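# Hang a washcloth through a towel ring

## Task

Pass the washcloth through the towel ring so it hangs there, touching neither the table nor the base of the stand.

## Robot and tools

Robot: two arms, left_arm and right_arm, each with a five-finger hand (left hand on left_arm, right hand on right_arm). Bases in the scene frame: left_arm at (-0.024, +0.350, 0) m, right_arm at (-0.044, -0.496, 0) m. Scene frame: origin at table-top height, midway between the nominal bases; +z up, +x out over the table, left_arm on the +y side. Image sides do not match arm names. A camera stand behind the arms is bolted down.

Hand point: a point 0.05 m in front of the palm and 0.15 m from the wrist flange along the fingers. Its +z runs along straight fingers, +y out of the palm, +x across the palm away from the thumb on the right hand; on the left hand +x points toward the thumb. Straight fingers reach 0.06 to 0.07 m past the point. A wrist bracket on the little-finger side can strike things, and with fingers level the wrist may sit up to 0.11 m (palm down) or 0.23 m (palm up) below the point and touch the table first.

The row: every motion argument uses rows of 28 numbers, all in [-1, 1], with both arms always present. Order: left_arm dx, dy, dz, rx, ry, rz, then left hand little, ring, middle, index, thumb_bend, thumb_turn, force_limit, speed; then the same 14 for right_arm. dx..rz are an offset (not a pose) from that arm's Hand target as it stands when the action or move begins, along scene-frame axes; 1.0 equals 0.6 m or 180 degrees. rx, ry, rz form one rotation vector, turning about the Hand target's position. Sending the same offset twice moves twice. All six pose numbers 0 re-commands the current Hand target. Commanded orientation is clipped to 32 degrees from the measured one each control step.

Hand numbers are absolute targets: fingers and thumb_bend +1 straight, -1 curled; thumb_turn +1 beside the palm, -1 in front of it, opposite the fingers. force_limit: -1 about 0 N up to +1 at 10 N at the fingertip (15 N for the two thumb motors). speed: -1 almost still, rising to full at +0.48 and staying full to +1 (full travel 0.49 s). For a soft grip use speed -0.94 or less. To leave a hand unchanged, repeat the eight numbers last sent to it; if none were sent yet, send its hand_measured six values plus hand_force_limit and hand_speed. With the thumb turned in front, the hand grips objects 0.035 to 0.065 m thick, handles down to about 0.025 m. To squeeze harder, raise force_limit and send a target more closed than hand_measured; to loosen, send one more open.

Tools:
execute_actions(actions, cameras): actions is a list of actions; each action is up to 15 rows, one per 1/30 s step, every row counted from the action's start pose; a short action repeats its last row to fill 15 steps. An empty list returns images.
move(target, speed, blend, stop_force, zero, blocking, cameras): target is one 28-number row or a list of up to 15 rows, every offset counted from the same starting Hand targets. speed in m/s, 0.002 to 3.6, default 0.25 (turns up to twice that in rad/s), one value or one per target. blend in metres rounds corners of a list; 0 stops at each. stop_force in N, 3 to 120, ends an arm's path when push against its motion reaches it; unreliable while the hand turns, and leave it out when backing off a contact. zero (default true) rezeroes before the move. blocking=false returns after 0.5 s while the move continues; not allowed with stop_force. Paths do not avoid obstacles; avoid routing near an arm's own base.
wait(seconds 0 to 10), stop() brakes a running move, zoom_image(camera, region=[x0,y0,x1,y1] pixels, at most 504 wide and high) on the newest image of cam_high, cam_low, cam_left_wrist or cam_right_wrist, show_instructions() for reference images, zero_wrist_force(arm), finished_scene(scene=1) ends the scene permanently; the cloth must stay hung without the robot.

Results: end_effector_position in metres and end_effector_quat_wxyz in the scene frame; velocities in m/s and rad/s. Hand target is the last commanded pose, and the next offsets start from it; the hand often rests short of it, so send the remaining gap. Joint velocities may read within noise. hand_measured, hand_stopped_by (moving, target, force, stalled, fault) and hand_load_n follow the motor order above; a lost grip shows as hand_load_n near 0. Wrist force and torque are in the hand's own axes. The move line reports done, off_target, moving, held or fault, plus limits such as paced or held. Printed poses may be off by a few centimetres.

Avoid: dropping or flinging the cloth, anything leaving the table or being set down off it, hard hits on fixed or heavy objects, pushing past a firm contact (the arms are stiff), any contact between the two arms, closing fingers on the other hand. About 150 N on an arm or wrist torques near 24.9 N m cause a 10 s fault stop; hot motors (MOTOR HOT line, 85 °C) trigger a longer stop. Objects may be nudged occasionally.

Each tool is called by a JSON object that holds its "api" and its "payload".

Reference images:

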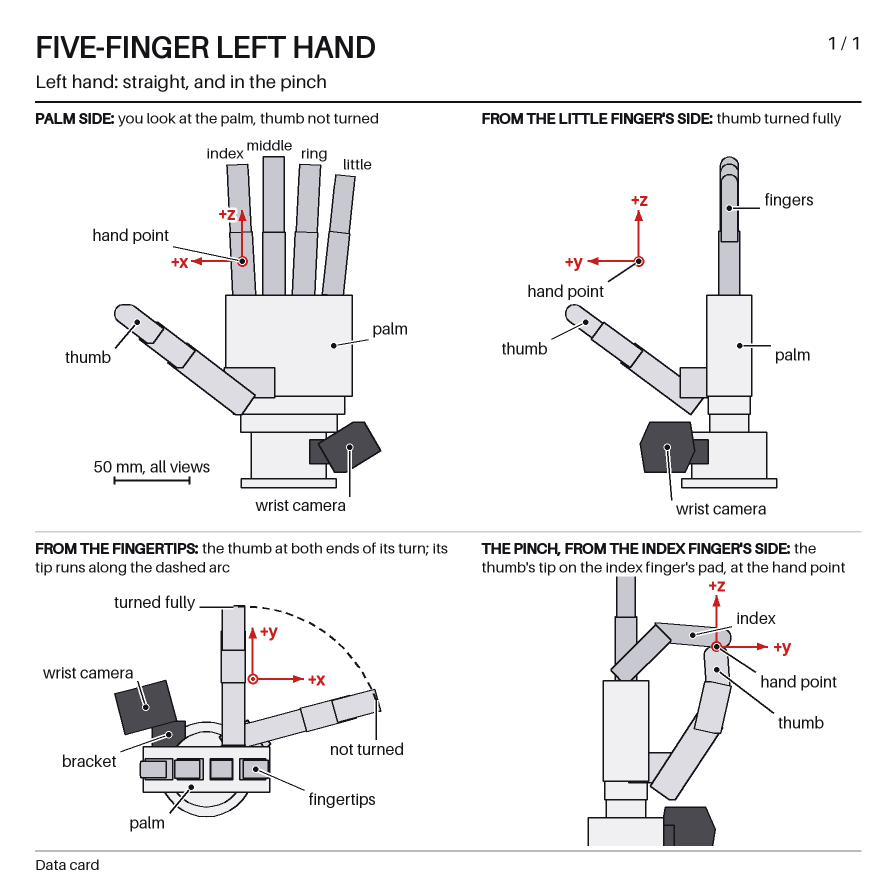

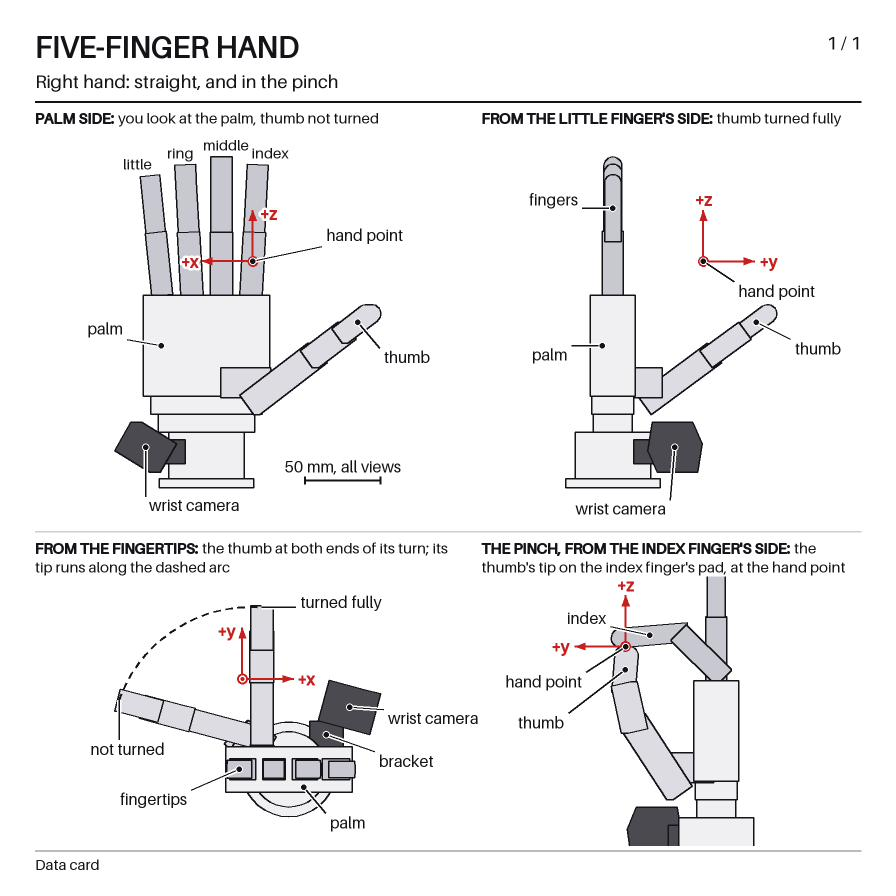

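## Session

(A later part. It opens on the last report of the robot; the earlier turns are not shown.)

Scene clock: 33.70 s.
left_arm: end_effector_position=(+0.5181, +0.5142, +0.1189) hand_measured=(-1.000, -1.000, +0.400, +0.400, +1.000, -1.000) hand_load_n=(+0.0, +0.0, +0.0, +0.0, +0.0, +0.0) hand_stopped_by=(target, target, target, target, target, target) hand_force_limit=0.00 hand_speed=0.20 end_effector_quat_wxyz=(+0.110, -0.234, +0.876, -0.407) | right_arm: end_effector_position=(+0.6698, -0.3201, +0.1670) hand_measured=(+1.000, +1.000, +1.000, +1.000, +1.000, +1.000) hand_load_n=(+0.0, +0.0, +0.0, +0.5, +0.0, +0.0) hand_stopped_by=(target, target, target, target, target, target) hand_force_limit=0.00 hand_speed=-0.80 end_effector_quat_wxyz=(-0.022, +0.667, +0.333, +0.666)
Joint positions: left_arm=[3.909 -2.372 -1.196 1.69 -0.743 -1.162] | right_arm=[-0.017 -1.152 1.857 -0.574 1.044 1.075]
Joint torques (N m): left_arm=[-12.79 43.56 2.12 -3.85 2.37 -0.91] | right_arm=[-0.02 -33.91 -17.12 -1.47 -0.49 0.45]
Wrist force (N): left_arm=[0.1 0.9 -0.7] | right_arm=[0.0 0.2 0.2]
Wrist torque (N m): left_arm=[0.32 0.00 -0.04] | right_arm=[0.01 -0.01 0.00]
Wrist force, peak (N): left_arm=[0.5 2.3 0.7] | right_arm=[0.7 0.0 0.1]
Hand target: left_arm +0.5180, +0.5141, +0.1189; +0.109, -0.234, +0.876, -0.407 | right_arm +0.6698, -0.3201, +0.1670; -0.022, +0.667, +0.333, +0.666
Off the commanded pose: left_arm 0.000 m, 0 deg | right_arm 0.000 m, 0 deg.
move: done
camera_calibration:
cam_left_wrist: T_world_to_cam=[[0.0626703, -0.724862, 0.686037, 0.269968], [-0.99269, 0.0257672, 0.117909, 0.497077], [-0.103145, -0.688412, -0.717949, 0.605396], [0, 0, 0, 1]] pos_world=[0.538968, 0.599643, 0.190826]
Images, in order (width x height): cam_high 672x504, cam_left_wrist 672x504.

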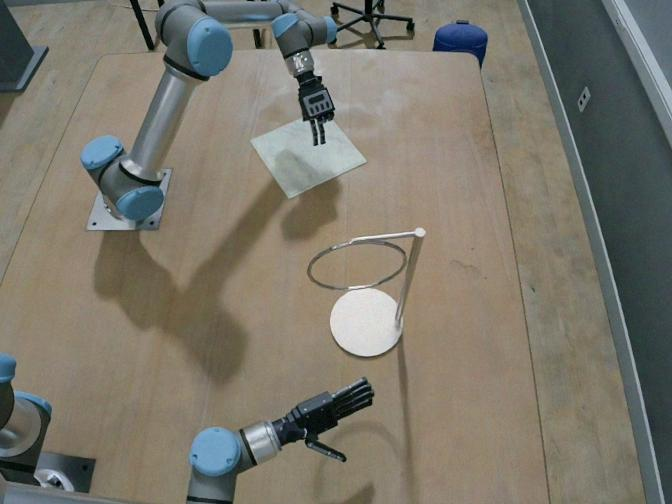

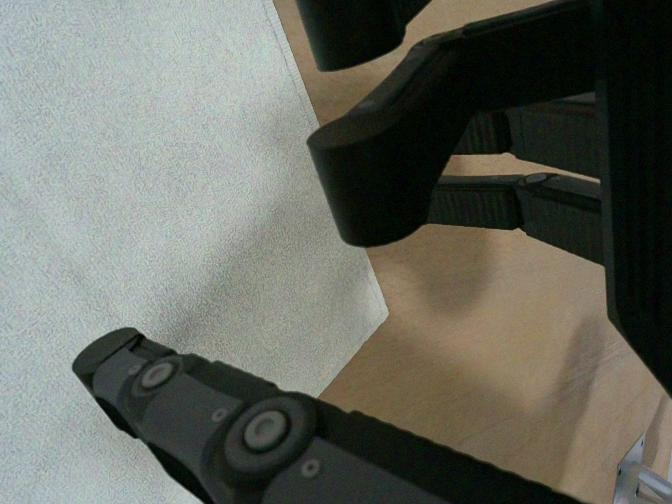

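{"api": "move", "payload": {"target": [[0.085,-0.1136,-0.11,0.0096,0.0056,0,-1,-1,0.4,0.4,1,-1,0,0.2,0,0,0,0,0,0,1,1,1,1,1,1,0,-0.8]], "speed": 0.15, "cameras": ["cam_left_wrist"]}}

{"api": "zero_wrist_force", "payload": {"arm": "left_arm"}}

{"api": "move", "payload": {"target": [[0,0,-0.06,0,0,0,-1,-1,0.4,0.4,1,-1,0,0.2,0,0,0,0,0,0,1,1,1,1,1,1,0,-0.8]], "speed": 0.02, "stop_force": 3, "cameras": ["cam_left_wrist"]}}

Scene clock: 36.70 s.
left_arm: end_effector_position=(+0.5690, +0.4460, +0.0530) hand_measured=(-1.000, -1.000, +0.400, +0.400, +1.000, -1.000) hand_load_n=(+0.0, +0.0, +0.0, +0.0, +0.0, +0.0) hand_stopped_by=(target, target, target, target, target, target) hand_force_limit=0.00 hand_speed=0.20 end_effector_quat_wxyz=(+0.105, -0.236, +0.883, -0.392) | right_arm: end_effector_position=(+0.6698, -0.3201, +0.1670) hand_measured=(+1.000, +1.000, +1.000, +1.000, +1.000, +1.000) hand_load_n=(-0.5, +0.0, +0.0, +0.0, +0.0, +0.0) hand_stopped_by=(target, target, target, target, target, target) hand_force_limit=0.00 hand_speed=-0.80 end_effector_quat_wxyz=(-0.022, +0.667, +0.333, +0.666)
Joint positions: left_arm=[3.749 -2.46 -1.15 1.917 -0.743 -1.404] | right_arm=[-0.017 -1.152 1.857 -0.574 1.044 1.075]
Joint torques (N m): left_arm=[0.25 60.57 1.64 -1.25 2.46 -1.14] | right_arm=[-0.02 -34.69 -17.18 -1.44 -0.36 0.24]
Wrist force (N): left_arm=[0.3 1.1 -0.6] | right_arm=[0.2 0.2 0.6]
Wrist torque (N m): left_arm=[0.36 -0.03 -0.09] | right_arm=[0.00 -0.04 0.02]
Wrist force, peak (N): left_arm=[0.4 1.0 -2.2] | right_arm=[0.2 0.2 0.6]
Hand target: left_arm +0.5690, +0.4459, +0.0529; +0.105, -0.236, +0.883, -0.392 | right_arm +0.6698, -0.3201, +0.1670; -0.022, +0.667, +0.333, +0.666
Off the commanded pose: left_arm 0.000 m, 0 deg | right_arm 0.000 m, 0 deg.
move: done
camera_calibration:
cam_left_wrist: T_world_to_cam=[[0.0745302, -0.74515, 0.662719, 0.266107], [-0.990416, 0.0221815, 0.136324, 0.556524], [-0.116282, -0.666528, -0.736355, 0.514975], [0, 0, 0, 1]] pos_world=[0.59124, 0.52919, 0.126982]
Images, in order (width x height): cam_left_wrist 672x504.

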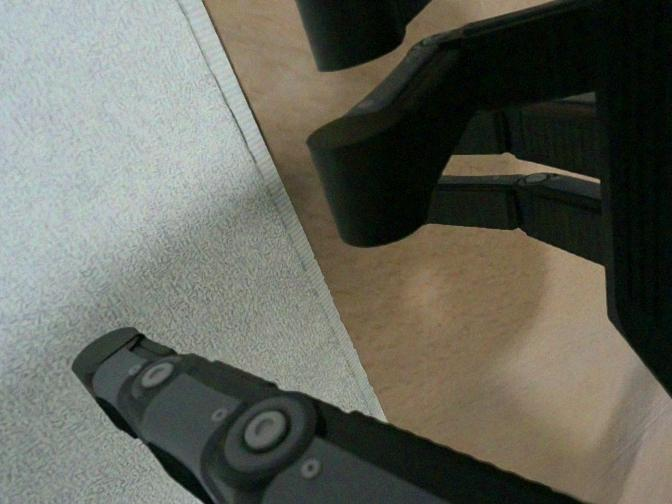

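Wrist force sensor zeroed.

Scene clock: 39.13 s.
left_arm: end_effector_position=(+0.5690, +0.4459, +0.0266) hand_measured=(-1.000, -1.000, +0.400, +0.400, +1.000, -1.000) hand_load_n=(+0.0, +0.0, +0.0, +0.0, +0.0, -0.5) hand_stopped_by=(target, target, target, target, target, target) hand_force_limit=0.00 hand_speed=0.20 end_effector_quat_wxyz=(+0.105, -0.236, +0.883, -0.392) | right_arm: end_effector_position=(+0.6698, -0.3201, +0.1670) hand_measured=(+1.000, +1.000, +1.000, +1.000, +1.000, +1.000) hand_load_n=(+0.0, +0.0, +0.0, +0.0, +0.0, +0.0) hand_stopped_by=(target, target, target, target, target, target) hand_force_limit=0.00 hand_speed=-0.80 end_effector_quat_wxyz=(-0.022, +0.667, +0.333, +0.666)
Joint positions: left_arm=[3.749 -2.492 -1.163 1.962 -0.742 -1.405] | right_arm=[-0.017 -1.152 1.857 -0.574 1.044 1.075]
Joint torques (N m): left_arm=[-8.66 63.2 26.8 -3.68 -0.29 -0.47] | right_arm=[-0.45 -34.55 -17.23 -1.55 -0.28 0.41]
Wrist force (N, zeroed by zero_wrist_force on left_arm): left_arm=[-0.1 -3.2 -3.6] | right_arm=[0.3 -0.2 0.4]
Wrist torque (N m, zeroed by zero_wrist_force on left_arm): left_arm=[0.12 -0.10 0.08] | right_arm=[-0.06 -0.04 0.01]
Wrist force, peak (N, zeroed by zero_wrist_force on left_arm): left_arm=[-0.7 -14.5 -15.9] | right_arm=[0.3 0.2 0.5]
Hand target: left_arm +0.5690, +0.4459, +0.0266; +0.105, -0.236, +0.883, -0.392 (not the last commanded pose) | right_arm +0.6698, -0.3201, +0.1670; -0.022, +0.667, +0.333, +0.666
Off the commanded pose: left_arm 0.010 m, 0 deg | right_arm 0.000 m, 0 deg.
move: contact (left_arm)
camera_calibration:
cam_left_wrist: T_world_to_cam=[[0.0746946, -0.745055, 0.662808, 0.283381], [-0.990415, 0.022015, 0.136361, 0.560193], [-0.116188, -0.66664, -0.736269, 0.495604], [0, 0, 0, 1]] pos_world=[0.59124, 0.529191, 0.100682]
Images, in order (width x height): cam_left_wrist 672x504.

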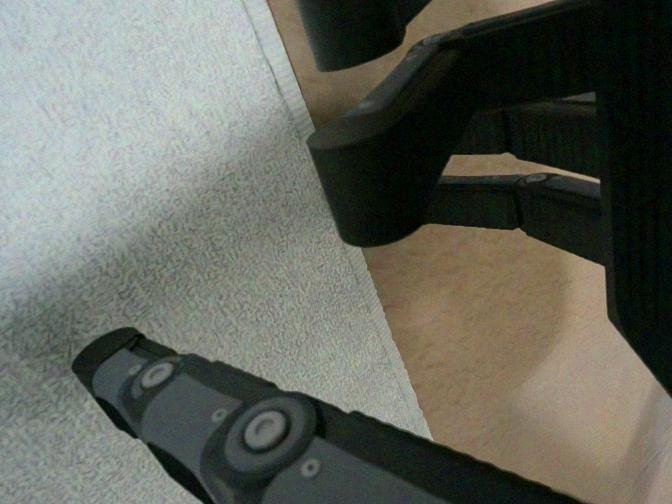

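{"api": "move", "payload": {"target": [[0,0,0.02,0,0,0,-1,-1,0.4,0.4,1,-1,0,0.2,0,0,0,0,0,0,1,1,1,1,1,1,0,-0.8],[-0.0125,0.0217,0.02,-0.004,-0.0023,0,-1,-1,0.4,0.4,1,-1,0,0.2,0,0,0,0,0,0,1,1,1,1,1,1,0,-0.8]], "speed": 0.1}}

{"api": "zero_wrist_force", "payload": {"arm": "left_arm"}}

{"api": "move", "payload": {"target": [[0,0,-0.06,0,0,0,-1,-1,0.4,0.4,1,-1,0,0.2,0,0,0,0,0,0,1,1,1,1,1,1,0,-0.8]], "speed": 0.01, "stop_force": 5, "cameras": ["cam_left_wrist"]}}

Scene clock: 41.83 s.
left_arm: end_effector_position=(+0.5615, +0.4588, +0.0386) hand_measured=(-1.000, -1.000, +0.400, +0.400, +1.000, -1.000) hand_load_n=(+0.0, +0.0, +0.0, +0.0, +0.0, +0.0) hand_stopped_by=(target, target, target, target, target, target) hand_force_limit=0.00 hand_speed=0.20 end_effector_quat_wxyz=(+0.107, -0.235, +0.880, -0.398) | right_arm: end_effector_position=(+0.6698, -0.3201, +0.1670) hand_measured=(+1.000, +1.000, +1.000, +1.000, +1.000, +1.000) hand_load_n=(+0.0, +0.0, +0.0, +0.0, +0.0, +0.0) hand_stopped_by=(target, target, target, target, target, target) hand_force_limit=0.00 hand_speed=-0.80 end_effector_quat_wxyz=(-0.022, +0.667, +0.333, +0.666)
Joint positions: left_arm=[3.779 -2.479 -1.171 1.919 -0.733 -1.356] | right_arm=[-0.017 -1.152 1.857 -0.574 1.044 1.075]
Joint torques (N m): left_arm=[1.77 44.27 27.38 -1.52 0.09 1.06] | right_arm=[-0.77 -34.09 -17.45 -1.45 -0.42 0.43]
Wrist force (N, zeroed by zero_wrist_force on left_arm): left_arm=[0.1 -0.2 0.0] | right_arm=[0.1 0.2 0.2]
Wrist torque (N m, zeroed by zero_wrist_force on left_arm): left_arm=[-0.03 -0.01 0.09] | right_arm=[0.02 -0.02 0.02]
Wrist force, peak (N, zeroed by zero_wrist_force on left_arm): left_arm=[-0.3 -3.4 -3.5] | right_arm=[0.3 -0.1 0.5]
Hand target: left_arm +0.5615, +0.4589, +0.0386; +0.107, -0.235, +0.880, -0.398 | right_arm +0.6698, -0.3201, +0.1670; -0.022, +0.667, +0.333, +0.666
Off the commanded pose: left_arm 0.000 m, 0 deg | right_arm 0.000 m, 0 deg.
move: done

Wrist force sensor zeroed.

Scene clock: 44.20 s.
left_arm: end_effector_position=(+0.5615, +0.4589, +0.0259) hand_measured=(-1.000, -1.000, +0.400, +0.400, +1.000, -1.000) hand_load_n=(+0.0, +0.0, +0.0, +0.0, +0.0, +0.0) hand_stopped_by=(target, target, target, target, target, target) hand_force_limit=0.00 hand_speed=0.20 end_effector_quat_wxyz=(+0.107, -0.235, +0.880, -0.398) | right_arm: end_effector_position=(+0.6698, -0.3201, +0.1670) hand_measured=(+1.000, +1.000, +1.000, +1.000, +1.000, +1.000) hand_load_n=(+0.0, +0.0, +0.0, +0.0, +0.0, +0.0) hand_stopped_by=(target, target, target, target, target, target) hand_force_limit=0.00 hand_speed=-0.80 end_effector_quat_wxyz=(-0.022, +0.667, +0.333, +0.666)
Joint positions: left_arm=[3.779 -2.495 -1.176 1.94 -0.733 -1.356] | right_arm=[-0.017 -1.152 1.857 -0.574 1.044 1.075]
Joint torques (N m): left_arm=[9.63 62.2 25.79 -3.55 -0.99 1.27] | right_arm=[-0.01 -34.45 -18.14 -1.6 -0.37 0.51]
Wrist force (N, zeroed by zero_wrist_force on left_arm): left_arm=[-0.5 -3.7 -4.2] | right_arm=[0.4 0.1 0.1]
Wrist torque (N m, zeroed by zero_wrist_force on left_arm): left_arm=[0.15 -0.09 0.06] | right_arm=[0.00 -0.06 0.03]
Wrist force, peak (N, zeroed by zero_wrist_force on left_arm): left_arm=[-0.3 -8.6 -9.2] | right_arm=[0.5 0.1 0.5]
Hand target: left_arm +0.5615, +0.4589, +0.0259; +0.107, -0.235, +0.880, -0.398 (not the last commanded pose) | right_arm +0.6698, -0.3201, +0.1670; -0.022, +0.667, +0.333, +0.666
Off the commanded pose: left_arm 0.023 m, 0 deg | right_arm 0.000 m, 0 deg.
move: contact (left_arm)
camera_calibration:
cam_left_wrist: T_world_to_cam=[[0.0698243, -0.736658, 0.672651, 0.292753], [-0.991371, 0.0237493, 0.128918, 0.552444], [-0.110944, -0.675848, -0.728643, 0.504006], [0, 0, 0, 1]] pos_world=[0.583151, 0.54317, 0.0990996]
Images, in order (width x height): cam_left_wrist 672x504.

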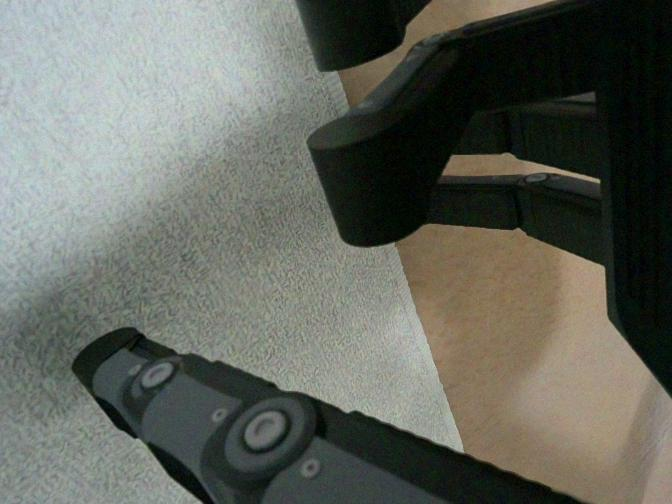

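{"api": "move", "payload": {"target": [[0,0,-0.0015,0,0,0,-1,-1,0.1,0.1,1,-1,0,-0.85,0,0,0,0,0,0,1,1,1,1,1,1,0,-0.8]], "speed": 0.03, "cameras": ["cam_left_wrist"]}}

Scene clock: 45.50 s.
left_arm: end_effector_position=(+0.5615, +0.4589, +0.0250) hand_measured=(-1.000, -1.000, +0.388, +0.100, +1.000, -1.000) hand_load_n=(+0.0, +0.0, +4.0, +0.0, +0.0, +0.0) hand_stopped_by=(target, target, force, target, target, target) hand_force_limit=0.00 hand_speed=-0.85 end_effector_quat_wxyz=(+0.107, -0.235, +0.880, -0.398) | right_arm: end_effector_position=(+0.6698, -0.3201, +0.1670) hand_measured=(+1.000, +1.000, +1.000, +1.000, +1.000, +1.000) hand_load_n=(+0.0, +0.0, +0.0, +0.0, +0.0, +0.0) hand_stopped_by=(target, target, target, target, target, target) hand_force_limit=0.00 hand_speed=-0.80 end_effector_quat_wxyz=(-0.022, +0.667, +0.333, +0.666)
Joint positions: left_arm=[3.779 -2.496 -1.176 1.942 -0.733 -1.356] | right_arm=[-0.017 -1.152 1.857 -0.574 1.044 1.075]
Joint torques (N m): left_arm=[9.76 24.24 -5.09 2.71 -4.07 1.47] | right_arm=[-0.33 -34.65 -17.5 -1.62 -0.33 0.55]
Wrist force (N, zeroed by zero_wrist_force on left_arm): left_arm=[-0.4 -23.8 -19.6] | right_arm=[0.2 0.3 0.1]
Wrist torque (N m, zeroed by zero_wrist_force on left_arm): left_arm=[0.70 -0.43 0.51] | right_arm=[0.03 -0.03 0.02]
Wrist force, peak (N, zeroed by zero_wrist_force on left_arm): left_arm=[-0.4 -23.8 -19.6] | right_arm=[0.4 0.4 0.3]
Hand target: left_arm +0.5615, +0.4589, +0.0250; +0.107, -0.235, +0.880, -0.398 | right_arm +0.6698, -0.3201, +0.1670; -0.022, +0.667, +0.333, +0.666
Off the commanded pose: left_arm 0.000 m, 0 deg | right_arm 0.000 m, 0 deg.
move: done
camera_calibration:
cam_left_wrist: T_world_to_cam=[[0.0697592, -0.736652, 0.672665, 0.293385], [-0.991387, 0.0237302, 0.1288, 0.55269], [-0.110843, -0.675856, -0.728651, 0.503308], [0, 0, 0, 1]] pos_world=[0.583252, 0.54317, 0.0981999]
Images, in order (width x height): cam_left_wrist 672x504.

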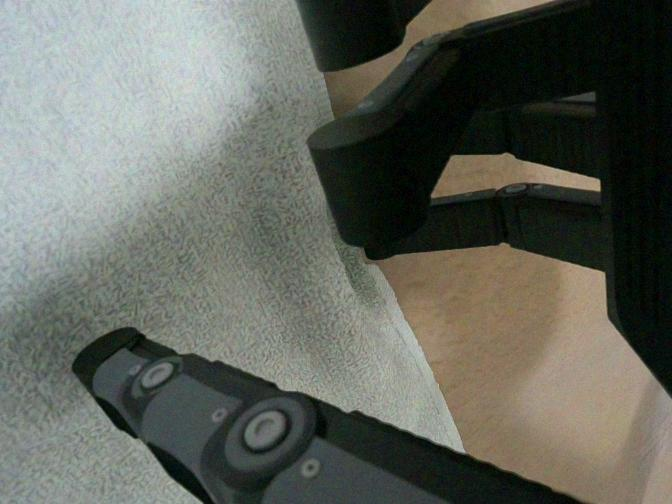

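{"api": "move", "payload": {"target": [[0,0,0.009,0,0,0,-1,-1,0.05,0.1,1,-1,0.2,-0.85,0,0,0,0,0,0,1,1,1,1,1,1,0,-0.8],[0,0,0.0091,0,0,0,-1,-1,0.05,0.1,1,-1,0.2,-0.85,0,0,0,0,0,0,1,1,1,1,1,1,0,-0.8]], "speed": 0.03, "cameras": ["cam_left_wrist"]}}

Scene clock: 46.77 s.
left_arm: end_effector_position=(+0.5615, +0.4589, +0.0305) hand_measured=(-1.000, -1.000, +0.378, +0.100, +1.000, -1.000) hand_load_n=(+0.0, +0.0, +0.0, +0.0, +0.0, +0.0) hand_stopped_by=(target, target, force, target, target, target) hand_force_limit=0.20 hand_speed=-0.85 end_effector_quat_wxyz=(+0.107, -0.235, +0.880, -0.398) | right_arm: end_effector_position=(+0.6698, -0.3201, +0.1670) hand_measured=(+1.000, +1.000, +1.000, +1.000, +1.000, +1.000) hand_load_n=(+0.0, +0.0, +0.0, +0.0, +0.0, +0.0) hand_stopped_by=(target, target, target, target, target, target) hand_force_limit=0.00 hand_speed=-0.80 end_effector_quat_wxyz=(-0.022, +0.667, +0.333, +0.666)
Joint positions: left_arm=[3.779 -2.489 -1.174 1.933 -0.733 -1.356] | right_arm=[-0.017 -1.152 1.857 -0.574 1.044 1.075]
Joint torques (N m): left_arm=[9.7 57.88 25.74 -2.06 2.4 1.19] | right_arm=[-0.14 -34.47 -17.43 -1.61 -0.37 0.46]
Wrist force (N, zeroed by zero_wrist_force on left_arm): left_arm=[0.5 1.2 0.2] | right_arm=[0.0 -0.3 0.0]
Wrist torque (N m, zeroed by zero_wrist_force on left_arm): left_arm=[0.17 -0.07 -0.02] | right_arm=[-0.04 0.01 -0.01]
Wrist force, peak (N, zeroed by zero_wrist_force on left_arm): left_arm=[-0.6 -26.0 -17.9] | right_arm=[0.4 0.4 0.1]
Hand target: left_arm +0.5615, +0.4589, +0.0305; +0.107, -0.235, +0.880, -0.398 | right_arm +0.6698, -0.3201, +0.1670; -0.022, +0.667, +0.333, +0.666
Off the commanded pose: left_arm 0.000 m, 0 deg | right_arm 0.000 m, 0 deg.
move: done
camera_calibration:
cam_left_wrist: T_world_to_cam=[[0.0698243, -0.736658, 0.672651, 0.289652], [-0.991371, 0.0237493, 0.128918, 0.55195], [-0.110944, -0.675848, -0.728643, 0.507369], [0, 0, 0, 1]] pos_world=[0.583251, 0.54317, 0.1037]
Images, in order (width x height): cam_left_wrist 672x504.

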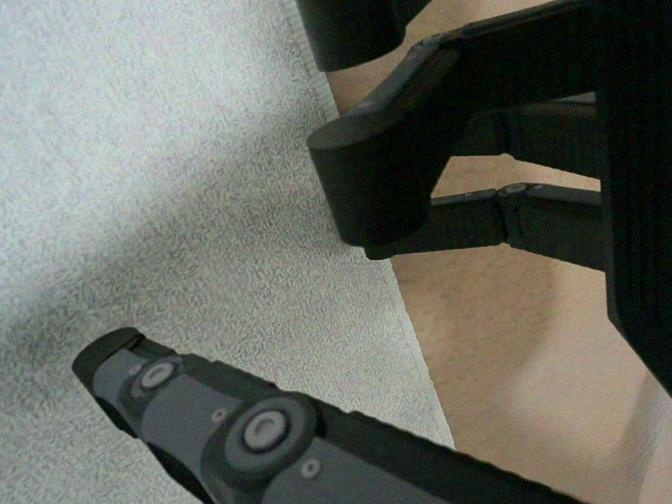

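{"api": "move", "payload": {"target": [[0,0,0,0,0,0,-1,-1,0.08,0.1,1,-1,0.2,-0.85,0,0,0,0,0,0,1,1,1,1,1,1,0,-0.8]], "speed": 0.03}}

{"api": "zero_wrist_force", "payload": {"arm": "left_arm"}}

{"api": "move", "payload": {"target": [[0,0,-0.04,0,0,0,-1,-1,0.08,0.1,1,-1,0.2,-0.85,0,0,0,0,0,0,1,1,1,1,1,1,0,-0.8]], "speed": 0.01, "stop_force": 4, "cameras": ["cam_left_wrist"]}}

Scene clock: 48.20 s.
left_arm: end_effector_position=(+0.5615, +0.4589, +0.0305) hand_measured=(-1.000, -1.000, +0.080, +0.100, +1.000, -1.000) hand_load_n=(+0.0, +0.0, +0.0, +0.0, +0.0, +0.0) hand_stopped_by=(target, target, target, target, target, target) hand_force_limit=0.20 hand_speed=-0.85 end_effector_quat_wxyz=(+0.107, -0.235, +0.880, -0.398) | right_arm: end_effector_position=(+0.6698, -0.3201, +0.1670) hand_measured=(+1.000, +1.000, +1.000, +1.000, +1.000, +1.000) hand_load_n=(+0.0, +0.0, +0.0, +0.0, +0.0, +0.0) hand_stopped_by=(target, target, target, target, target, target) hand_force_limit=0.00 hand_speed=-0.80 end_effector_quat_wxyz=(-0.022, +0.667, +0.333, +0.666)
Joint positions: left_arm=[3.779 -2.489 -1.174 1.933 -0.733 -1.356] | right_arm=[-0.017 -1.152 1.857 -0.574 1.044 1.075]
Joint torques (N m): left_arm=[9.74 40.99 19.47 -0.76 2.15 1.14] | right_arm=[0.1 -34.89 -17.94 -1.72 -0.31 0.47]
Wrist force (N, zeroed by zero_wrist_force on left_arm): left_arm=[0.7 0.9 0.1] | right_arm=[0.1 0.2 0.2]
Wrist torque (N m, zeroed by zero_wrist_force on left_arm): left_arm=[0.15 -0.09 0.00] | right_arm=[0.03 -0.01 0.01]
Wrist force, peak (N, zeroed by zero_wrist_force on left_arm): left_arm=[0.7 1.1 0.3] | right_arm=[0.4 0.0 0.3]
Hand target: left_arm +0.5615, +0.4589, +0.0305; +0.107, -0.235, +0.880, -0.398 | right_arm +0.6698, -0.3201, +0.1670; -0.022, +0.667, +0.333, +0.666
Off the commanded pose: left_arm 0.000 m, 0 deg | right_arm 0.000 m, 0 deg.
move: done

Wrist force sensor zeroed.

Scene clock: 49.97 s.
left_arm: end_effector_position=(+0.5615, +0.4589, +0.0250) hand_measured=(-1.000, -1.000, +0.080, +0.100, +1.000, -1.000) hand_load_n=(+0.0, +0.0, -0.5, -0.5, +0.0, +0.0) hand_stopped_by=(target, target, target, target, target, target) hand_force_limit=0.20 hand_speed=-0.85 end_effector_quat_wxyz=(+0.107, -0.235, +0.880, -0.398) | right_arm: end_effector_position=(+0.6698, -0.3201, +0.1670) hand_measured=(+1.000, +1.000, +1.000, +1.000, +1.000, +1.000) hand_load_n=(+0.0, +0.0, +0.0, +0.0, +0.0, +0.0) hand_stopped_by=(target, target, target, target, target, target) hand_force_limit=0.00 hand_speed=-0.80 end_effector_quat_wxyz=(-0.022, +0.667, +0.333, +0.666)
Joint positions: left_arm=[3.779 -2.496 -1.176 1.942 -0.733 -1.356] | right_arm=[-0.017 -1.152 1.857 -0.574 1.044 1.075]
Joint torques (N m): left_arm=[8.44 62.29 26.48 -3.55 -0.75 0.71] | right_arm=[0 -34.51 -18.4 -1.82 -0.26 0.4]
Wrist force (N, zeroed by zero_wrist_force on left_arm): left_arm=[-0.4 -4.1 -2.6] | right_arm=[0.5 0.0 0.1]
Wrist torque (N m, zeroed by zero_wrist_force on left_arm): left_arm=[0.00 -0.03 0.07] | right_arm=[0.00 -0.07 0.02]
Wrist force, peak (N, zeroed by zero_wrist_force on left_arm): left_arm=[-0.5 -9.8 -6.3] | right_arm=[0.2 0.1 0.5]
Hand target: left_arm +0.5615, +0.4589, +0.0250; +0.107, -0.235, +0.880, -0.398 (not the last commanded pose) | right_arm +0.6698, -0.3201, +0.1670; -0.022, +0.667, +0.333, +0.666
Off the commanded pose: left_arm 0.019 m, 0 deg | right_arm 0.000 m, 0 deg.
move: contact (left_arm)
camera_calibration:
cam_left_wrist: T_world_to_cam=[[0.0698243, -0.736658, 0.672651, 0.293352], [-0.991371, 0.0237493, 0.128918, 0.552659], [-0.110944, -0.675848, -0.728643, 0.503361], [0, 0, 0, 1]] pos_world=[0.583251, 0.54317, 0.0981996]
Images, in order (width x height): cam_left_wrist 672x504.

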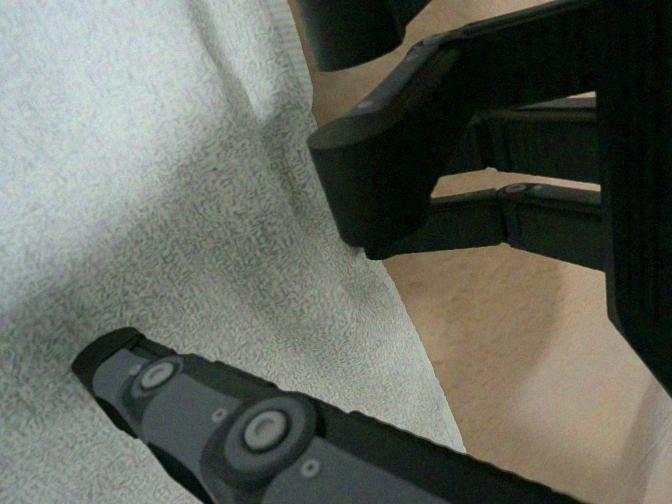

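{"api": "execute_actions", "payload": {"actions": [[[0,0,-0.002,0,0,0,-1,-1,0,0,0.9,-1,0.2,-0.88,0,0,0,0,0,0,1,1,1,1,1,1,0,-0.8]],[[0,0,-0.003,0,0,0,-1,-1,-0.1,-0.1,0.75,-1,0.2,-0.88,0,0,0,0,0,0,1,1,1,1,1,1,0,-0.8]]], "cameras": ["cam_left_wrist"]}}

Scene clock: 52.17 s.
left_arm: end_effector_position=(+0.5615, +0.4589, +0.0220) hand_measured=(-1.000, -1.000, -0.100, -0.100, +0.750, -1.000) hand_load_n=(+0.0, +0.0, +0.0, +0.0, +0.0, +0.0) hand_stopped_by=(target, target, target, target, target, target) hand_force_limit=0.20 hand_speed=-0.88 end_effector_quat_wxyz=(+0.107, -0.235, +0.880, -0.398) | right_arm: end_effector_position=(+0.6698, -0.3201, +0.1670) hand_measured=(+1.000, +1.000, +1.000, +1.000, +1.000, +1.000) hand_load_n=(+0.0, +0.0, +0.0, +0.0, +0.0, +0.0) hand_stopped_by=(target, target, target, target, target, target) hand_force_limit=0.00 hand_speed=-0.80 end_effector_quat_wxyz=(-0.022, +0.667, +0.333, +0.666)
Joint positions: left_arm=[3.779 -2.5 -1.178 1.947 -0.733 -1.356] | right_arm=[-0.017 -1.152 1.857 -0.574 1.044 1.075]
Joint torques (N m): left_arm=[6.15 65.21 17.08 -4.03 2.41 -0.37] | right_arm=[-0.01 -34.62 -16.87 -1.73 -0.39 0.47]
Wrist force (N, zeroed by zero_wrist_force on left_arm): left_arm=[-1.4 0.4 0.2] | right_arm=[0.3 0.2 0.4]
Wrist torque (N m, zeroed by zero_wrist_force on left_arm): left_arm=[0.04 0.22 -0.09] | right_arm=[0.01 -0.06 0.03]
Wrist force, peak (N, zeroed by zero_wrist_force on left_arm): left_arm=[-0.5 -19.7 -6.1] | right_arm=[0.7 -0.2 0.2]
Hand target: left_arm +0.5615, +0.4589, +0.0220; +0.107, -0.235, +0.880, -0.398 | right_arm +0.6698, -0.3201, +0.1670; -0.022, +0.667, +0.333, +0.666
Off the commanded pose: left_arm 0.000 m, 0 deg | right_arm 0.000 m, 0 deg.
Step readings (end_effector_position of left_arm | right_arm):
0: (+0.5615, +0.4589, +0.0250) | (+0.6698, -0.3201, +0.1670)
1: (+0.5615, +0.4589, +0.0250) | (+0.6698, -0.3201, +0.1670)
2: (+0.5615, +0.4589, +0.0249) | (+0.6698, -0.3201, +0.1670)
4: (+0.5617, +0.4590, +0.0242) | (+0.6698, -0.3201, +0.1670)
8: (+0.5616, +0.4590, +0.0239) | (+0.6698, -0.3201, +0.1670)
15: (+0.5615, +0.4589, +0.0238) | (+0.6698, -0.3201, +0.1670)
16: (+0.5615, +0.4589, +0.0237) | (+0.6698, -0.3201, +0.1670)
17: (+0.5615, +0.4589, +0.0233) | (+0.6698, -0.3201, +0.1670)
19: (+0.5615, +0.4589, +0.0223) | (+0.6698, -0.3201, +0.1670)
23: (+0.5615, +0.4589, +0.0218) | (+0.6698, -0.3201, +0.1670)
30: (+0.5615, +0.4589, +0.0219) | (+0.6698, -0.3201, +0.1670)
camera_calibration:
cam_left_wrist: T_world_to_cam=[[0.0698243, -0.736658, 0.672651, 0.295377], [-0.991371, 0.0237493, 0.128918, 0.552946], [-0.110944, -0.675848, -0.728643, 0.501164], [0, 0, 0, 1]] pos_world=[0.583151, 0.54317, 0.0951996]
Images, in order (width x height): cam_left_wrist 672x504.

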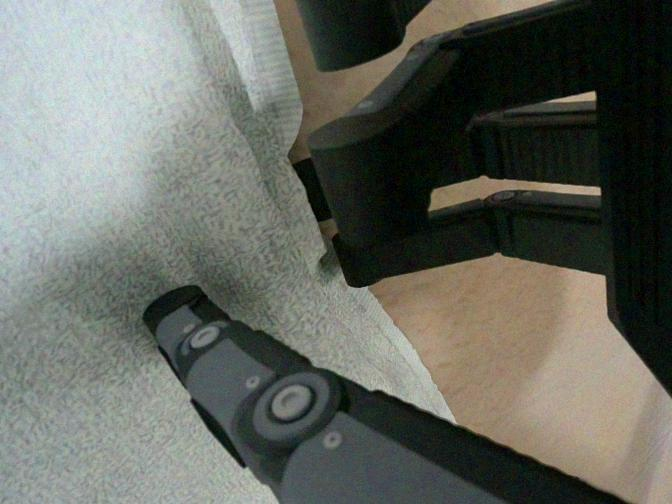

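{"api": "execute_actions", "payload": {"actions": [[[0,0,-0.005,0,0,0,-1,-1,-0.13,-0.13,0.65,-1,0.2,-0.88,0,0,0,0,0,0,1,1,1,1,1,1,0,-0.8]],[[0,0,-0.003,0,0,0,-1,-1,-0.18,-0.18,0.5,-1,0.2,-0.88,0,0,0,0,0,0,1,1,1,1,1,1,0,-0.8]]], "cameras": ["cam_left_wrist"]}}

Scene clock: 54.13 s.
left_arm: end_effector_position=(+0.5615, +0.4589, +0.0172) hand_measured=(-1.000, -1.000, -0.180, -0.180, +0.500, -1.000) hand_load_n=(+0.0, +0.5, -0.5, -1.0, +0.0, +0.0) hand_stopped_by=(target, target, target, target, target, target) hand_force_limit=0.20 hand_speed=-0.88 end_effector_quat_wxyz=(+0.107, -0.235, +0.880, -0.398) | right_arm: end_effector_position=(+0.6698, -0.3201, +0.1670) hand_measured=(+1.000, +1.000, +1.000, +1.000, +1.000, +1.000) hand_load_n=(+0.0, +0.0, +0.0, +0.0, +0.0, +0.0) hand_stopped_by=(target, target, target, target, target, target) hand_force_limit=0.00 hand_speed=-0.80 end_effector_quat_wxyz=(-0.022, +0.667, +0.333, +0.666)
Joint positions: left_arm=[3.779 -2.506 -1.179 1.955 -0.733 -1.356] | right_arm=[-0.017 -1.152 1.857 -0.574 1.044 1.075]
Joint torques (N m): left_arm=[3.33 33.83 14.51 -1.78 0.01 -0.73] | right_arm=[-0.17 -35.98 -18.38 -1.77 -0.47 0.55]
Wrist force (N, zeroed by zero_wrist_force on left_arm): left_arm=[-1.4 -13.2 -4.7] | right_arm=[0.1 0.1 0.2]
Wrist torque (N m, zeroed by zero_wrist_force on left_arm): left_arm=[-0.26 0.13 0.17] | right_arm=[0.01 -0.01 0.02]
Wrist force, peak (N, zeroed by zero_wrist_force on left_arm): left_arm=[-1.6 -33.9 -15.2] | right_arm=[0.4 0.1 0.5]
Hand target: left_arm +0.5615, +0.4589, +0.0172; +0.107, -0.235, +0.880, -0.398 | right_arm +0.6698, -0.3201, +0.1670; -0.022, +0.667, +0.333, +0.666
Off the commanded pose: left_arm 0.000 m, 0 deg | right_arm 0.000 m, 0 deg.
Step readings (end_effector_position of left_arm | right_arm):
0: (+0.5615, +0.4589, +0.0220) | (+0.6698, -0.3201, +0.1670)
1: (+0.5615, +0.4589, +0.0220) | (+0.6698, -0.3201, +0.1670)
2: (+0.5616, +0.4589, +0.0215) | (+0.6698, -0.3201, +0.1670)
4: (+0.5616, +0.4590, +0.0194) | (+0.6698, -0.3201, +0.1670)
8: (+0.5616, +0.4589, +0.0189) | (+0.6698, -0.3201, +0.1670)
15: (+0.5615, +0.4589, +0.0190) | (+0.6698, -0.3201, +0.1670)
16: (+0.5615, +0.4589, +0.0190) | (+0.6698, -0.3201, +0.1670)
17: (+0.5615, +0.4589, +0.0186) | (+0.6698, -0.3201, +0.1670)
19: (+0.5615, +0.4589, +0.0176) | (+0.6698, -0.3201, +0.1670)
23: (+0.5615, +0.4589, +0.0171) | (+0.6698, -0.3201, +0.1670)
30: (+0.5615, +0.4589, +0.0172) | (+0.6698, -0.3201, +0.1670)
camera_calibration:
cam_left_wrist: T_world_to_cam=[[0.0698243, -0.736658, 0.672651, 0.298673], [-0.991371, 0.0237493, 0.128918, 0.553578], [-0.110944, -0.675848, -0.728643, 0.497594], [0, 0, 0, 1]] pos_world=[0.583151, 0.54317, 0.0902996]
Images, in order (width x height): cam_left_wrist 672x504.

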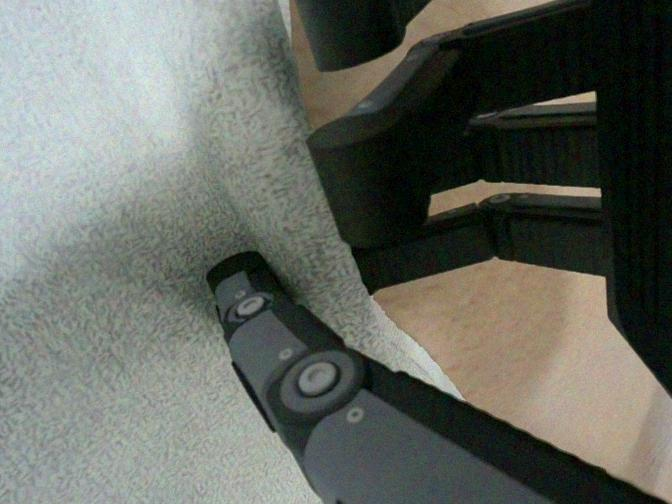

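{"api": "execute_actions", "payload": {"actions": [[[0,0,0.001,0,0,0,-1,-1,-0.25,-0.25,0.35,-1,0.2,-0.88,0,0,0,0,0,0,1,1,1,1,1,1,0,-0.8]],[[0,0,0.00,0,0,0,-1,-1,-0.32,-0.32,0.2,-1,0.2,-0.88,0,0,0,0,0,0,1,1,1,1,1,1,0,-0.8]],[[0,0,0.001,0,0,0,-1,-1,-0.4,-0.4,0.0,-1,0.2,-0.88,0,0,0,0,0,0,1,1,1,1,1,1,0,-0.8]]], "cameras": ["cam_left_wrist"]}}

Scene clock: 56.20 s.
left_arm: end_effector_position=(+0.5615, +0.4589, +0.0185) hand_measured=(-1.000, -1.000, -0.280, -0.350, +0.414, -1.000) hand_load_n=(+0.0, +0.5, +6.5, +6.5, +11.5, +0.5) hand_stopped_by=(target, target, force, force, force, target) hand_force_limit=0.20 hand_speed=-0.88 end_effector_quat_wxyz=(+0.107, -0.235, +0.880, -0.398) | right_arm: end_effector_position=(+0.6698, -0.3201, +0.1670) hand_measured=(+1.000, +1.000, +1.000, +1.000, +1.000, +1.000) hand_load_n=(+0.0, +0.0, +0.0, +0.0, +0.0, +0.0) hand_stopped_by=(target, target, target, target, target, target) hand_force_limit=0.00 hand_speed=-0.80 end_effector_quat_wxyz=(-0.022, +0.667, +0.333, +0.666)
Joint positions: left_arm=[3.779 -2.505 -1.179 1.953 -0.733 -1.356] | right_arm=[-0.017 -1.152 1.857 -0.574 1.044 1.075]
Joint torques (N m): left_arm=[1.27 44.32 23.13 -0.94 0.15 -0.69] | right_arm=[-0.42 -35 -17.59 -1.86 -0.58 0.62]
Wrist force (N, zeroed by zero_wrist_force on left_arm): left_arm=[0.0 1.3 0.2] | right_arm=[0.2 0.0 0.0]
Wrist torque (N m, zeroed by zero_wrist_force on left_arm): left_arm=[0.16 0.01 -0.04] | right_arm=[0.00 -0.03 0.02]
Wrist force, peak (N, zeroed by zero_wrist_force on left_arm): left_arm=[-1.6 -13.1 -4.7] | right_arm=[0.6 0.4 0.2]
Hand target: left_arm +0.5615, +0.4589, +0.0184; +0.107, -0.235, +0.880, -0.398 | right_arm +0.6698, -0.3201, +0.1670; -0.022, +0.667, +0.333, +0.666
Off the commanded pose: left_arm 0.000 m, 0 deg | right_arm 0.000 m, 0 deg.
Step readings (end_effector_position of left_arm | right_arm):
0: (+0.5615, +0.4589, +0.0172) | (+0.6698, -0.3201, +0.1670)
1: (+0.5615, +0.4589, +0.0172) | (+0.6698, -0.3201, +0.1670)
2: (+0.5615, +0.4589, +0.0173) | (+0.6698, -0.3201, +0.1670)
4: (+0.5615, +0.4589, +0.0175) | (+0.6698, -0.3201, +0.1670)
8: (+0.5615, +0.4589, +0.0177) | (+0.6698, -0.3201, +0.1670)
15: (+0.5615, +0.4589, +0.0178) | (+0.6698, -0.3201, +0.1670)
16: (+0.5615, +0.4589, +0.0178) | (+0.6698, -0.3201, +0.1670)
17: (+0.5615, +0.4589, +0.0178) | (+0.6698, -0.3201, +0.1670)
19: (+0.5615, +0.4589, +0.0178) | (+0.6698, -0.3201, +0.1670)
23: (+0.5615, +0.4589, +0.0178) | (+0.6698, -0.3201, +0.1670)
30: (+0.5615, +0.4589, +0.0178) | (+0.6698, -0.3201, +0.1670)
31: (+0.5615, +0.4589, +0.0178) | (+0.6698, -0.3201, +0.1670)
32: (+0.5615, +0.4589, +0.0180) | (+0.6698, -0.3201, +0.1670)
34: (+0.5615, +0.4589, +0.0184) | (+0.6698, -0.3201, +0.1670)
38: (+0.5615, +0.4589, +0.0185) | (+0.6698, -0.3201, +0.1670)
45: (+0.5615, +0.4589, +0.0185) | (+0.6698, -0.3201, +0.1670)
camera_calibration:
cam_left_wrist: T_world_to_cam=[[0.0697514, -0.736698, 0.672615, 0.297859], [-0.991388, 0.0237213, 0.12879, 0.553547], [-0.110835, -0.675805, -0.728699, 0.498471], [0, 0, 0, 1]] pos_world=[0.583252, 0.54317, 0.0915999]
Images, in order (width x height): cam_left_wrist 672x504.

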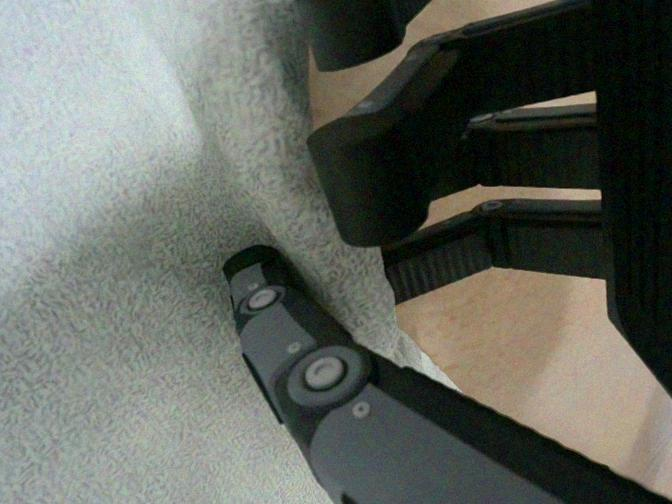

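{"api": "move", "payload": {"target": [[0,0,0.15,0,0,0,-1,-1,-0.4,-0.4,0.0,-1,0.2,-0.88,0,0,0,0,0,0,1,1,1,1,1,1,0,-0.8]], "speed": 0.05, "cameras": ["cam_left_wrist","cam_low","cam_high"]}}

{"api": "zoom_image", "payload": {"camera": "cam_low", "region": [440, 140, 600, 280]}}

Scene clock: 58.67 s.
left_arm: end_effector_position=(+0.5616, +0.4590, +0.1086) hand_measured=(-1.000, -1.000, -0.280, -0.350, +0.414, -1.000) hand_load_n=(+0.0, +0.0, +6.5, +6.5, +12.0, +0.5) hand_stopped_by=(target, target, force, force, force, target) hand_force_limit=0.20 hand_speed=-0.88 end_effector_quat_wxyz=(+0.107, -0.235, +0.880, -0.398) | right_arm: end_effector_position=(+0.6698, -0.3201, +0.1670) hand_measured=(+1.000, +1.000, +1.000, +1.000, +1.000, +1.000) hand_load_n=(+0.0, +0.0, +0.0, +0.0, +0.0, +0.0) hand_stopped_by=(target, target, target, target, target, target) hand_force_limit=0.00 hand_speed=-0.80 end_effector_quat_wxyz=(-0.022, +0.667, +0.333, +0.666)
Joint positions: left_arm=[3.779 -2.401 -1.122 1.793 -0.733 -1.356] | right_arm=[-0.017 -1.152 1.857 -0.574 1.044 1.075]
Joint torques (N m): left_arm=[-5.42 39.46 2.23 -0.54 1.3 0.2] | right_arm=[-0.17 -34.59 -17.43 -1.77 -0.6 0.51]
Wrist force (N, zeroed by zero_wrist_force on left_arm): left_arm=[0.0 1.4 0.8] | right_arm=[0.2 0.3 0.4]
Wrist torque (N m, zeroed by zero_wrist_force on left_arm): left_arm=[0.14 0.01 -0.04] | right_arm=[0.01 -0.03 0.02]
Wrist force, peak (N, zeroed by zero_wrist_force on left_arm): left_arm=[-0.1 2.0 0.8] | right_arm=[0.3 0.0 0.5]
Hand target: left_arm +0.5615, +0.4589, +0.1084; +0.107, -0.235, +0.880, -0.398 | right_arm +0.6698, -0.3201, +0.1670; -0.022, +0.667, +0.333, +0.666
Off the commanded pose: left_arm 0.000 m, 0 deg | right_arm 0.000 m, 0 deg.
move: done
camera_calibration:
cam_left_wrist: T_world_to_cam=[[0.0695909, -0.736875, 0.672437, 0.237411], [-0.991422, 0.0236681, 0.128539, 0.542025], [-0.110632, -0.675614, -0.728907, 0.564016], [0, 0, 0, 1]] pos_world=[0.583252, 0.543171, 0.181801]
Images, in order (width x height): cam_high 672x504, cam_low 672x504, cam_left_wrist 672x504.

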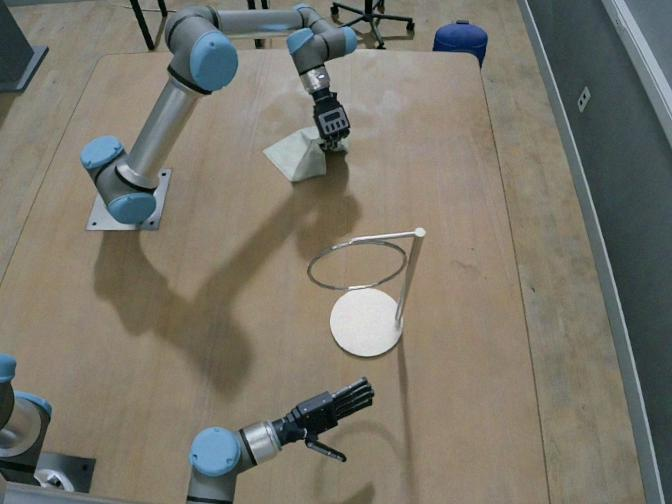

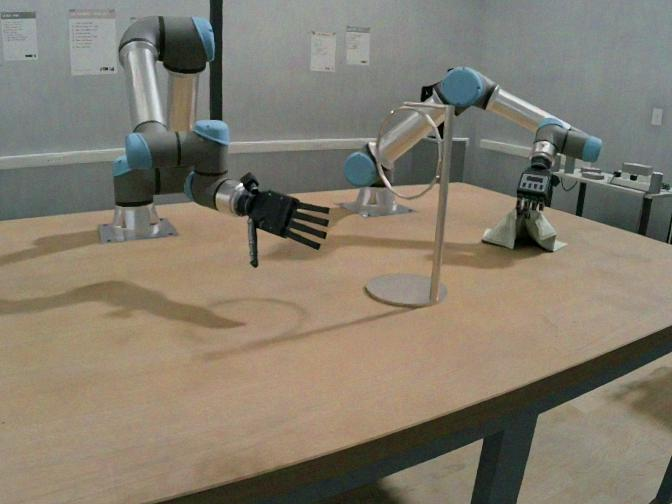

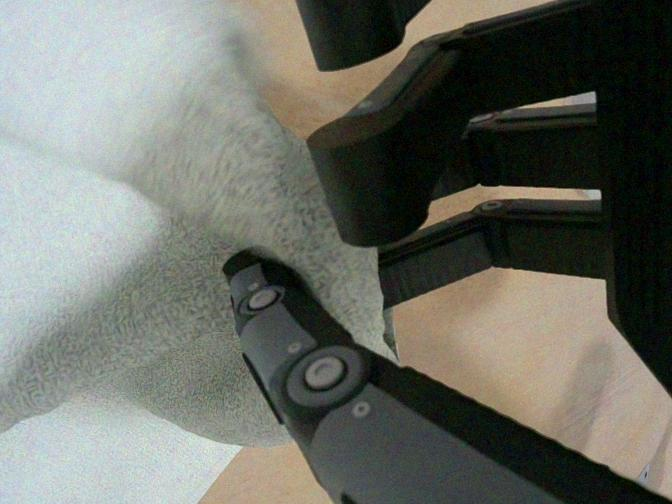

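Scaled by 3.150 from the camera's 672x504 image, which has a finer 960x720 frame.

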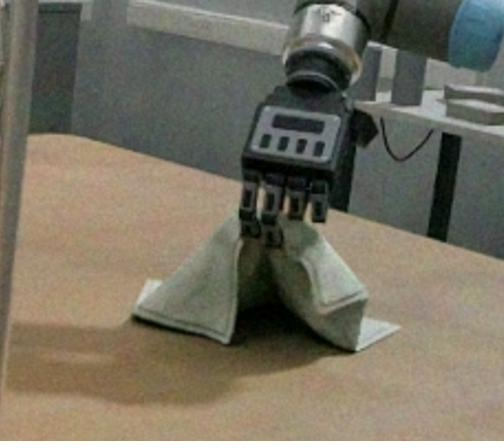

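{"api": "move", "payload": {"target": [[0,0,0.4527,0,0,0,-1,-1,-0.4,-0.4,0.0,-1,0.2,-0.88,0,-0.2,0,0,0,0,1,1,1,1,1,1,0,-0.8],[0.0508,-0.348,0.4527,-0.1068,-0.0498,-0.0549,-1,-1,-0.4,-0.4,0.0,-1,0.2,-0.88,0,-0.2,0,0,0,0,1,1,1,1,1,1,0,-0.8]], "speed": 0.15, "blend": [0.05,0], "cameras": ["all"]}}

{"api": "zoom_image", "payload": {"camera": "cam_high", "region": [250, 130, 450, 360]}}

{"api": "zoom_image", "payload": {"camera": "cam_low", "region": [340, 60, 560, 320]}}

Scene clock: 66.77 s.
left_arm: end_effector_position=(+0.5920, +0.2502, +0.3799) hand_measured=(-1.000, -1.000, -0.280, -0.350, +0.414, -1.000) hand_load_n=(+0.0, +0.0, +6.5, +6.0, +12.0, +0.5) hand_stopped_by=(target, target, force, force, force, target) hand_force_limit=0.20 hand_speed=-0.88 end_effector_quat_wxyz=(+0.100, -0.142, +0.808, -0.564) | right_arm: end_effector_position=(+0.6698, -0.4401, +0.1670) hand_measured=(+1.000, +1.000, +1.000, +1.000, +1.000, +1.000) hand_load_n=(+0.0, +0.0, +0.0, +0.0, +0.0, +0.0) hand_stopped_by=(target, target, target, target, target, target) hand_force_limit=0.00 hand_speed=-0.80 end_effector_quat_wxyz=(-0.022, +0.667, +0.333, +0.666)
Joint positions: left_arm=[3.539 -2.267 -0.839 1.331 -0.359 -1.352] | right_arm=[-0.28 -1.175 1.893 -0.558 0.783 1.026]
Joint torques (N m): left_arm=[2.27 55.17 26.78 -3.49 2.7 1.44] | right_arm=[6.65 -22.31 -25.19 -2.02 1.81 1.83]
Wrist force (N, zeroed by zero_wrist_force on left_arm): left_arm=[0.0 2.0 0.4] | right_arm=[0.1 -0.1 0.1]
Wrist torque (N m, zeroed by zero_wrist_force on left_arm): left_arm=[0.26 0.00 -0.07] | right_arm=[-0.01 0.00 0.09]
Wrist force, peak (N, zeroed by zero_wrist_force on left_arm): left_arm=[-0.2 3.0 1.9] | right_arm=[0.7 -0.2 0.4]
Hand target: left_arm +0.5920, +0.2501, +0.3800; +0.100, -0.142, +0.807, -0.564 | right_arm +0.6698, -0.4401, +0.1670; -0.022, +0.667, +0.333, +0.666
Off the commanded pose: left_arm 0.000 m, 0 deg | right_arm 0.000 m, 0 deg.
move: done
camera_calibration:
cam_left_wrist: T_world_to_cam=[[-0.157564, -0.466507, 0.87037, -0.109319], [-0.976221, 0.206469, -0.0660619, 0.561443], [-0.148886, -0.860082, -0.487946, 0.601313], [0, 0, 0, 1]] pos_world=[0.620394, 0.35026, 0.425646]
cam_right_wrist: T_world_to_cam=[[0.408936, -0.657885, 0.632423, -0.672806], [-0.299465, -0.751386, -0.587997, -0.0350851], [0.862028, 0.0510645, -0.504282, -0.352612], [0, 0, 0, 1]] pos_world=[0.568589, -0.450985, 0.227052]

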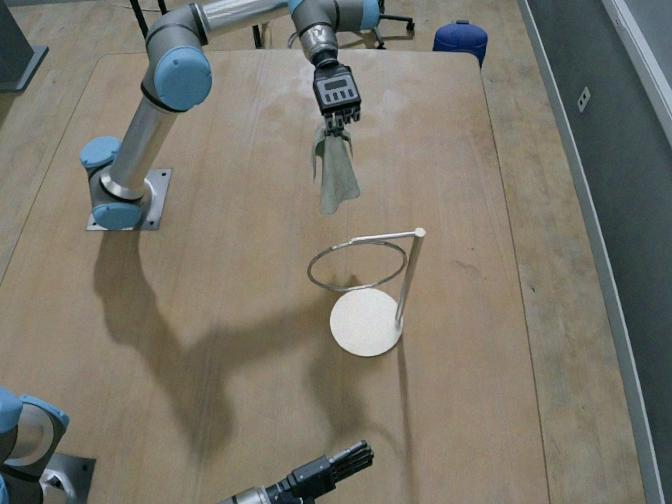

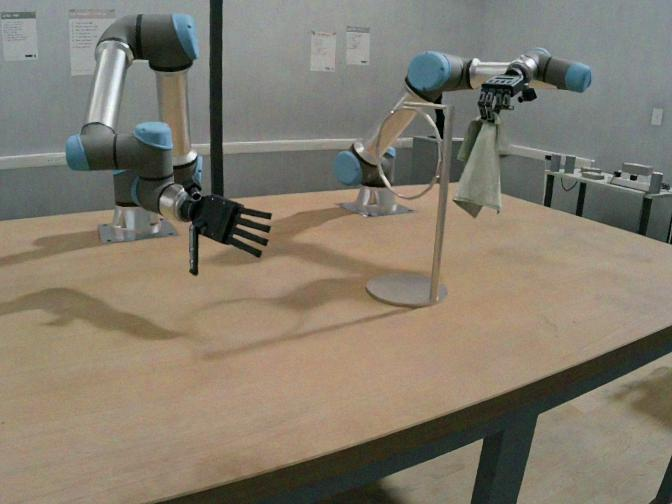

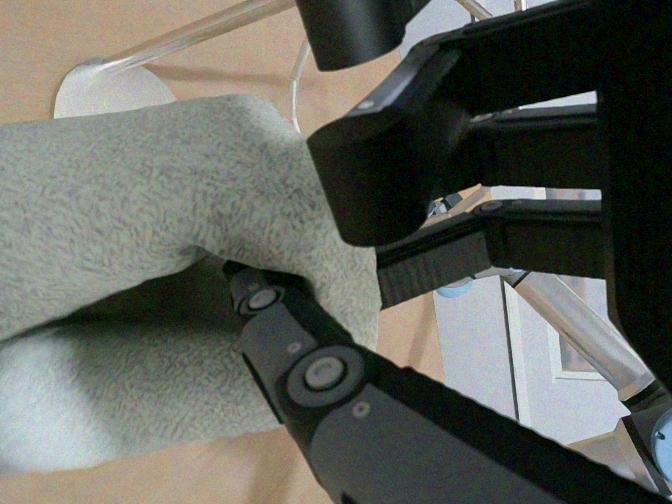

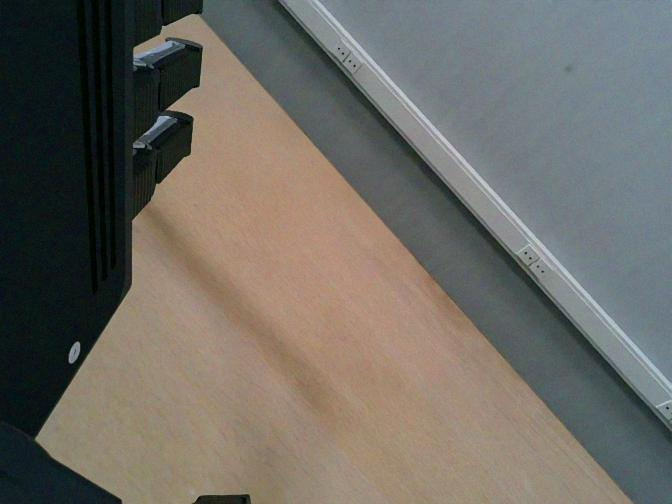

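Scaled by 2.191 from the camera's 672x504 image, which has a finer 960x720 frame.

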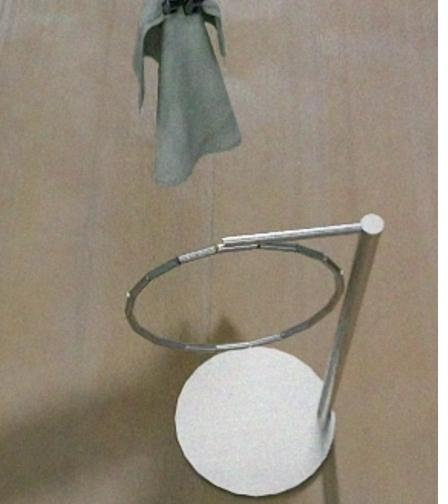

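Scaled by 1.938 from the camera's 672x504 image, which has a finer 960x720 frame.

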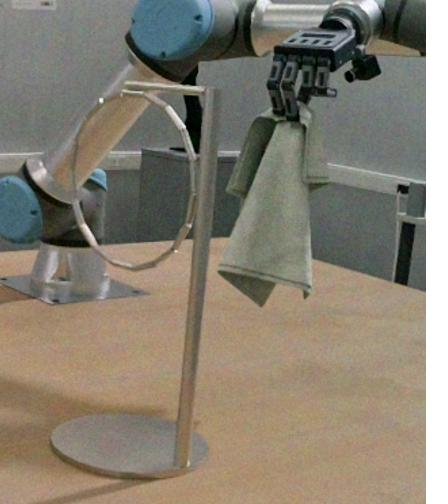

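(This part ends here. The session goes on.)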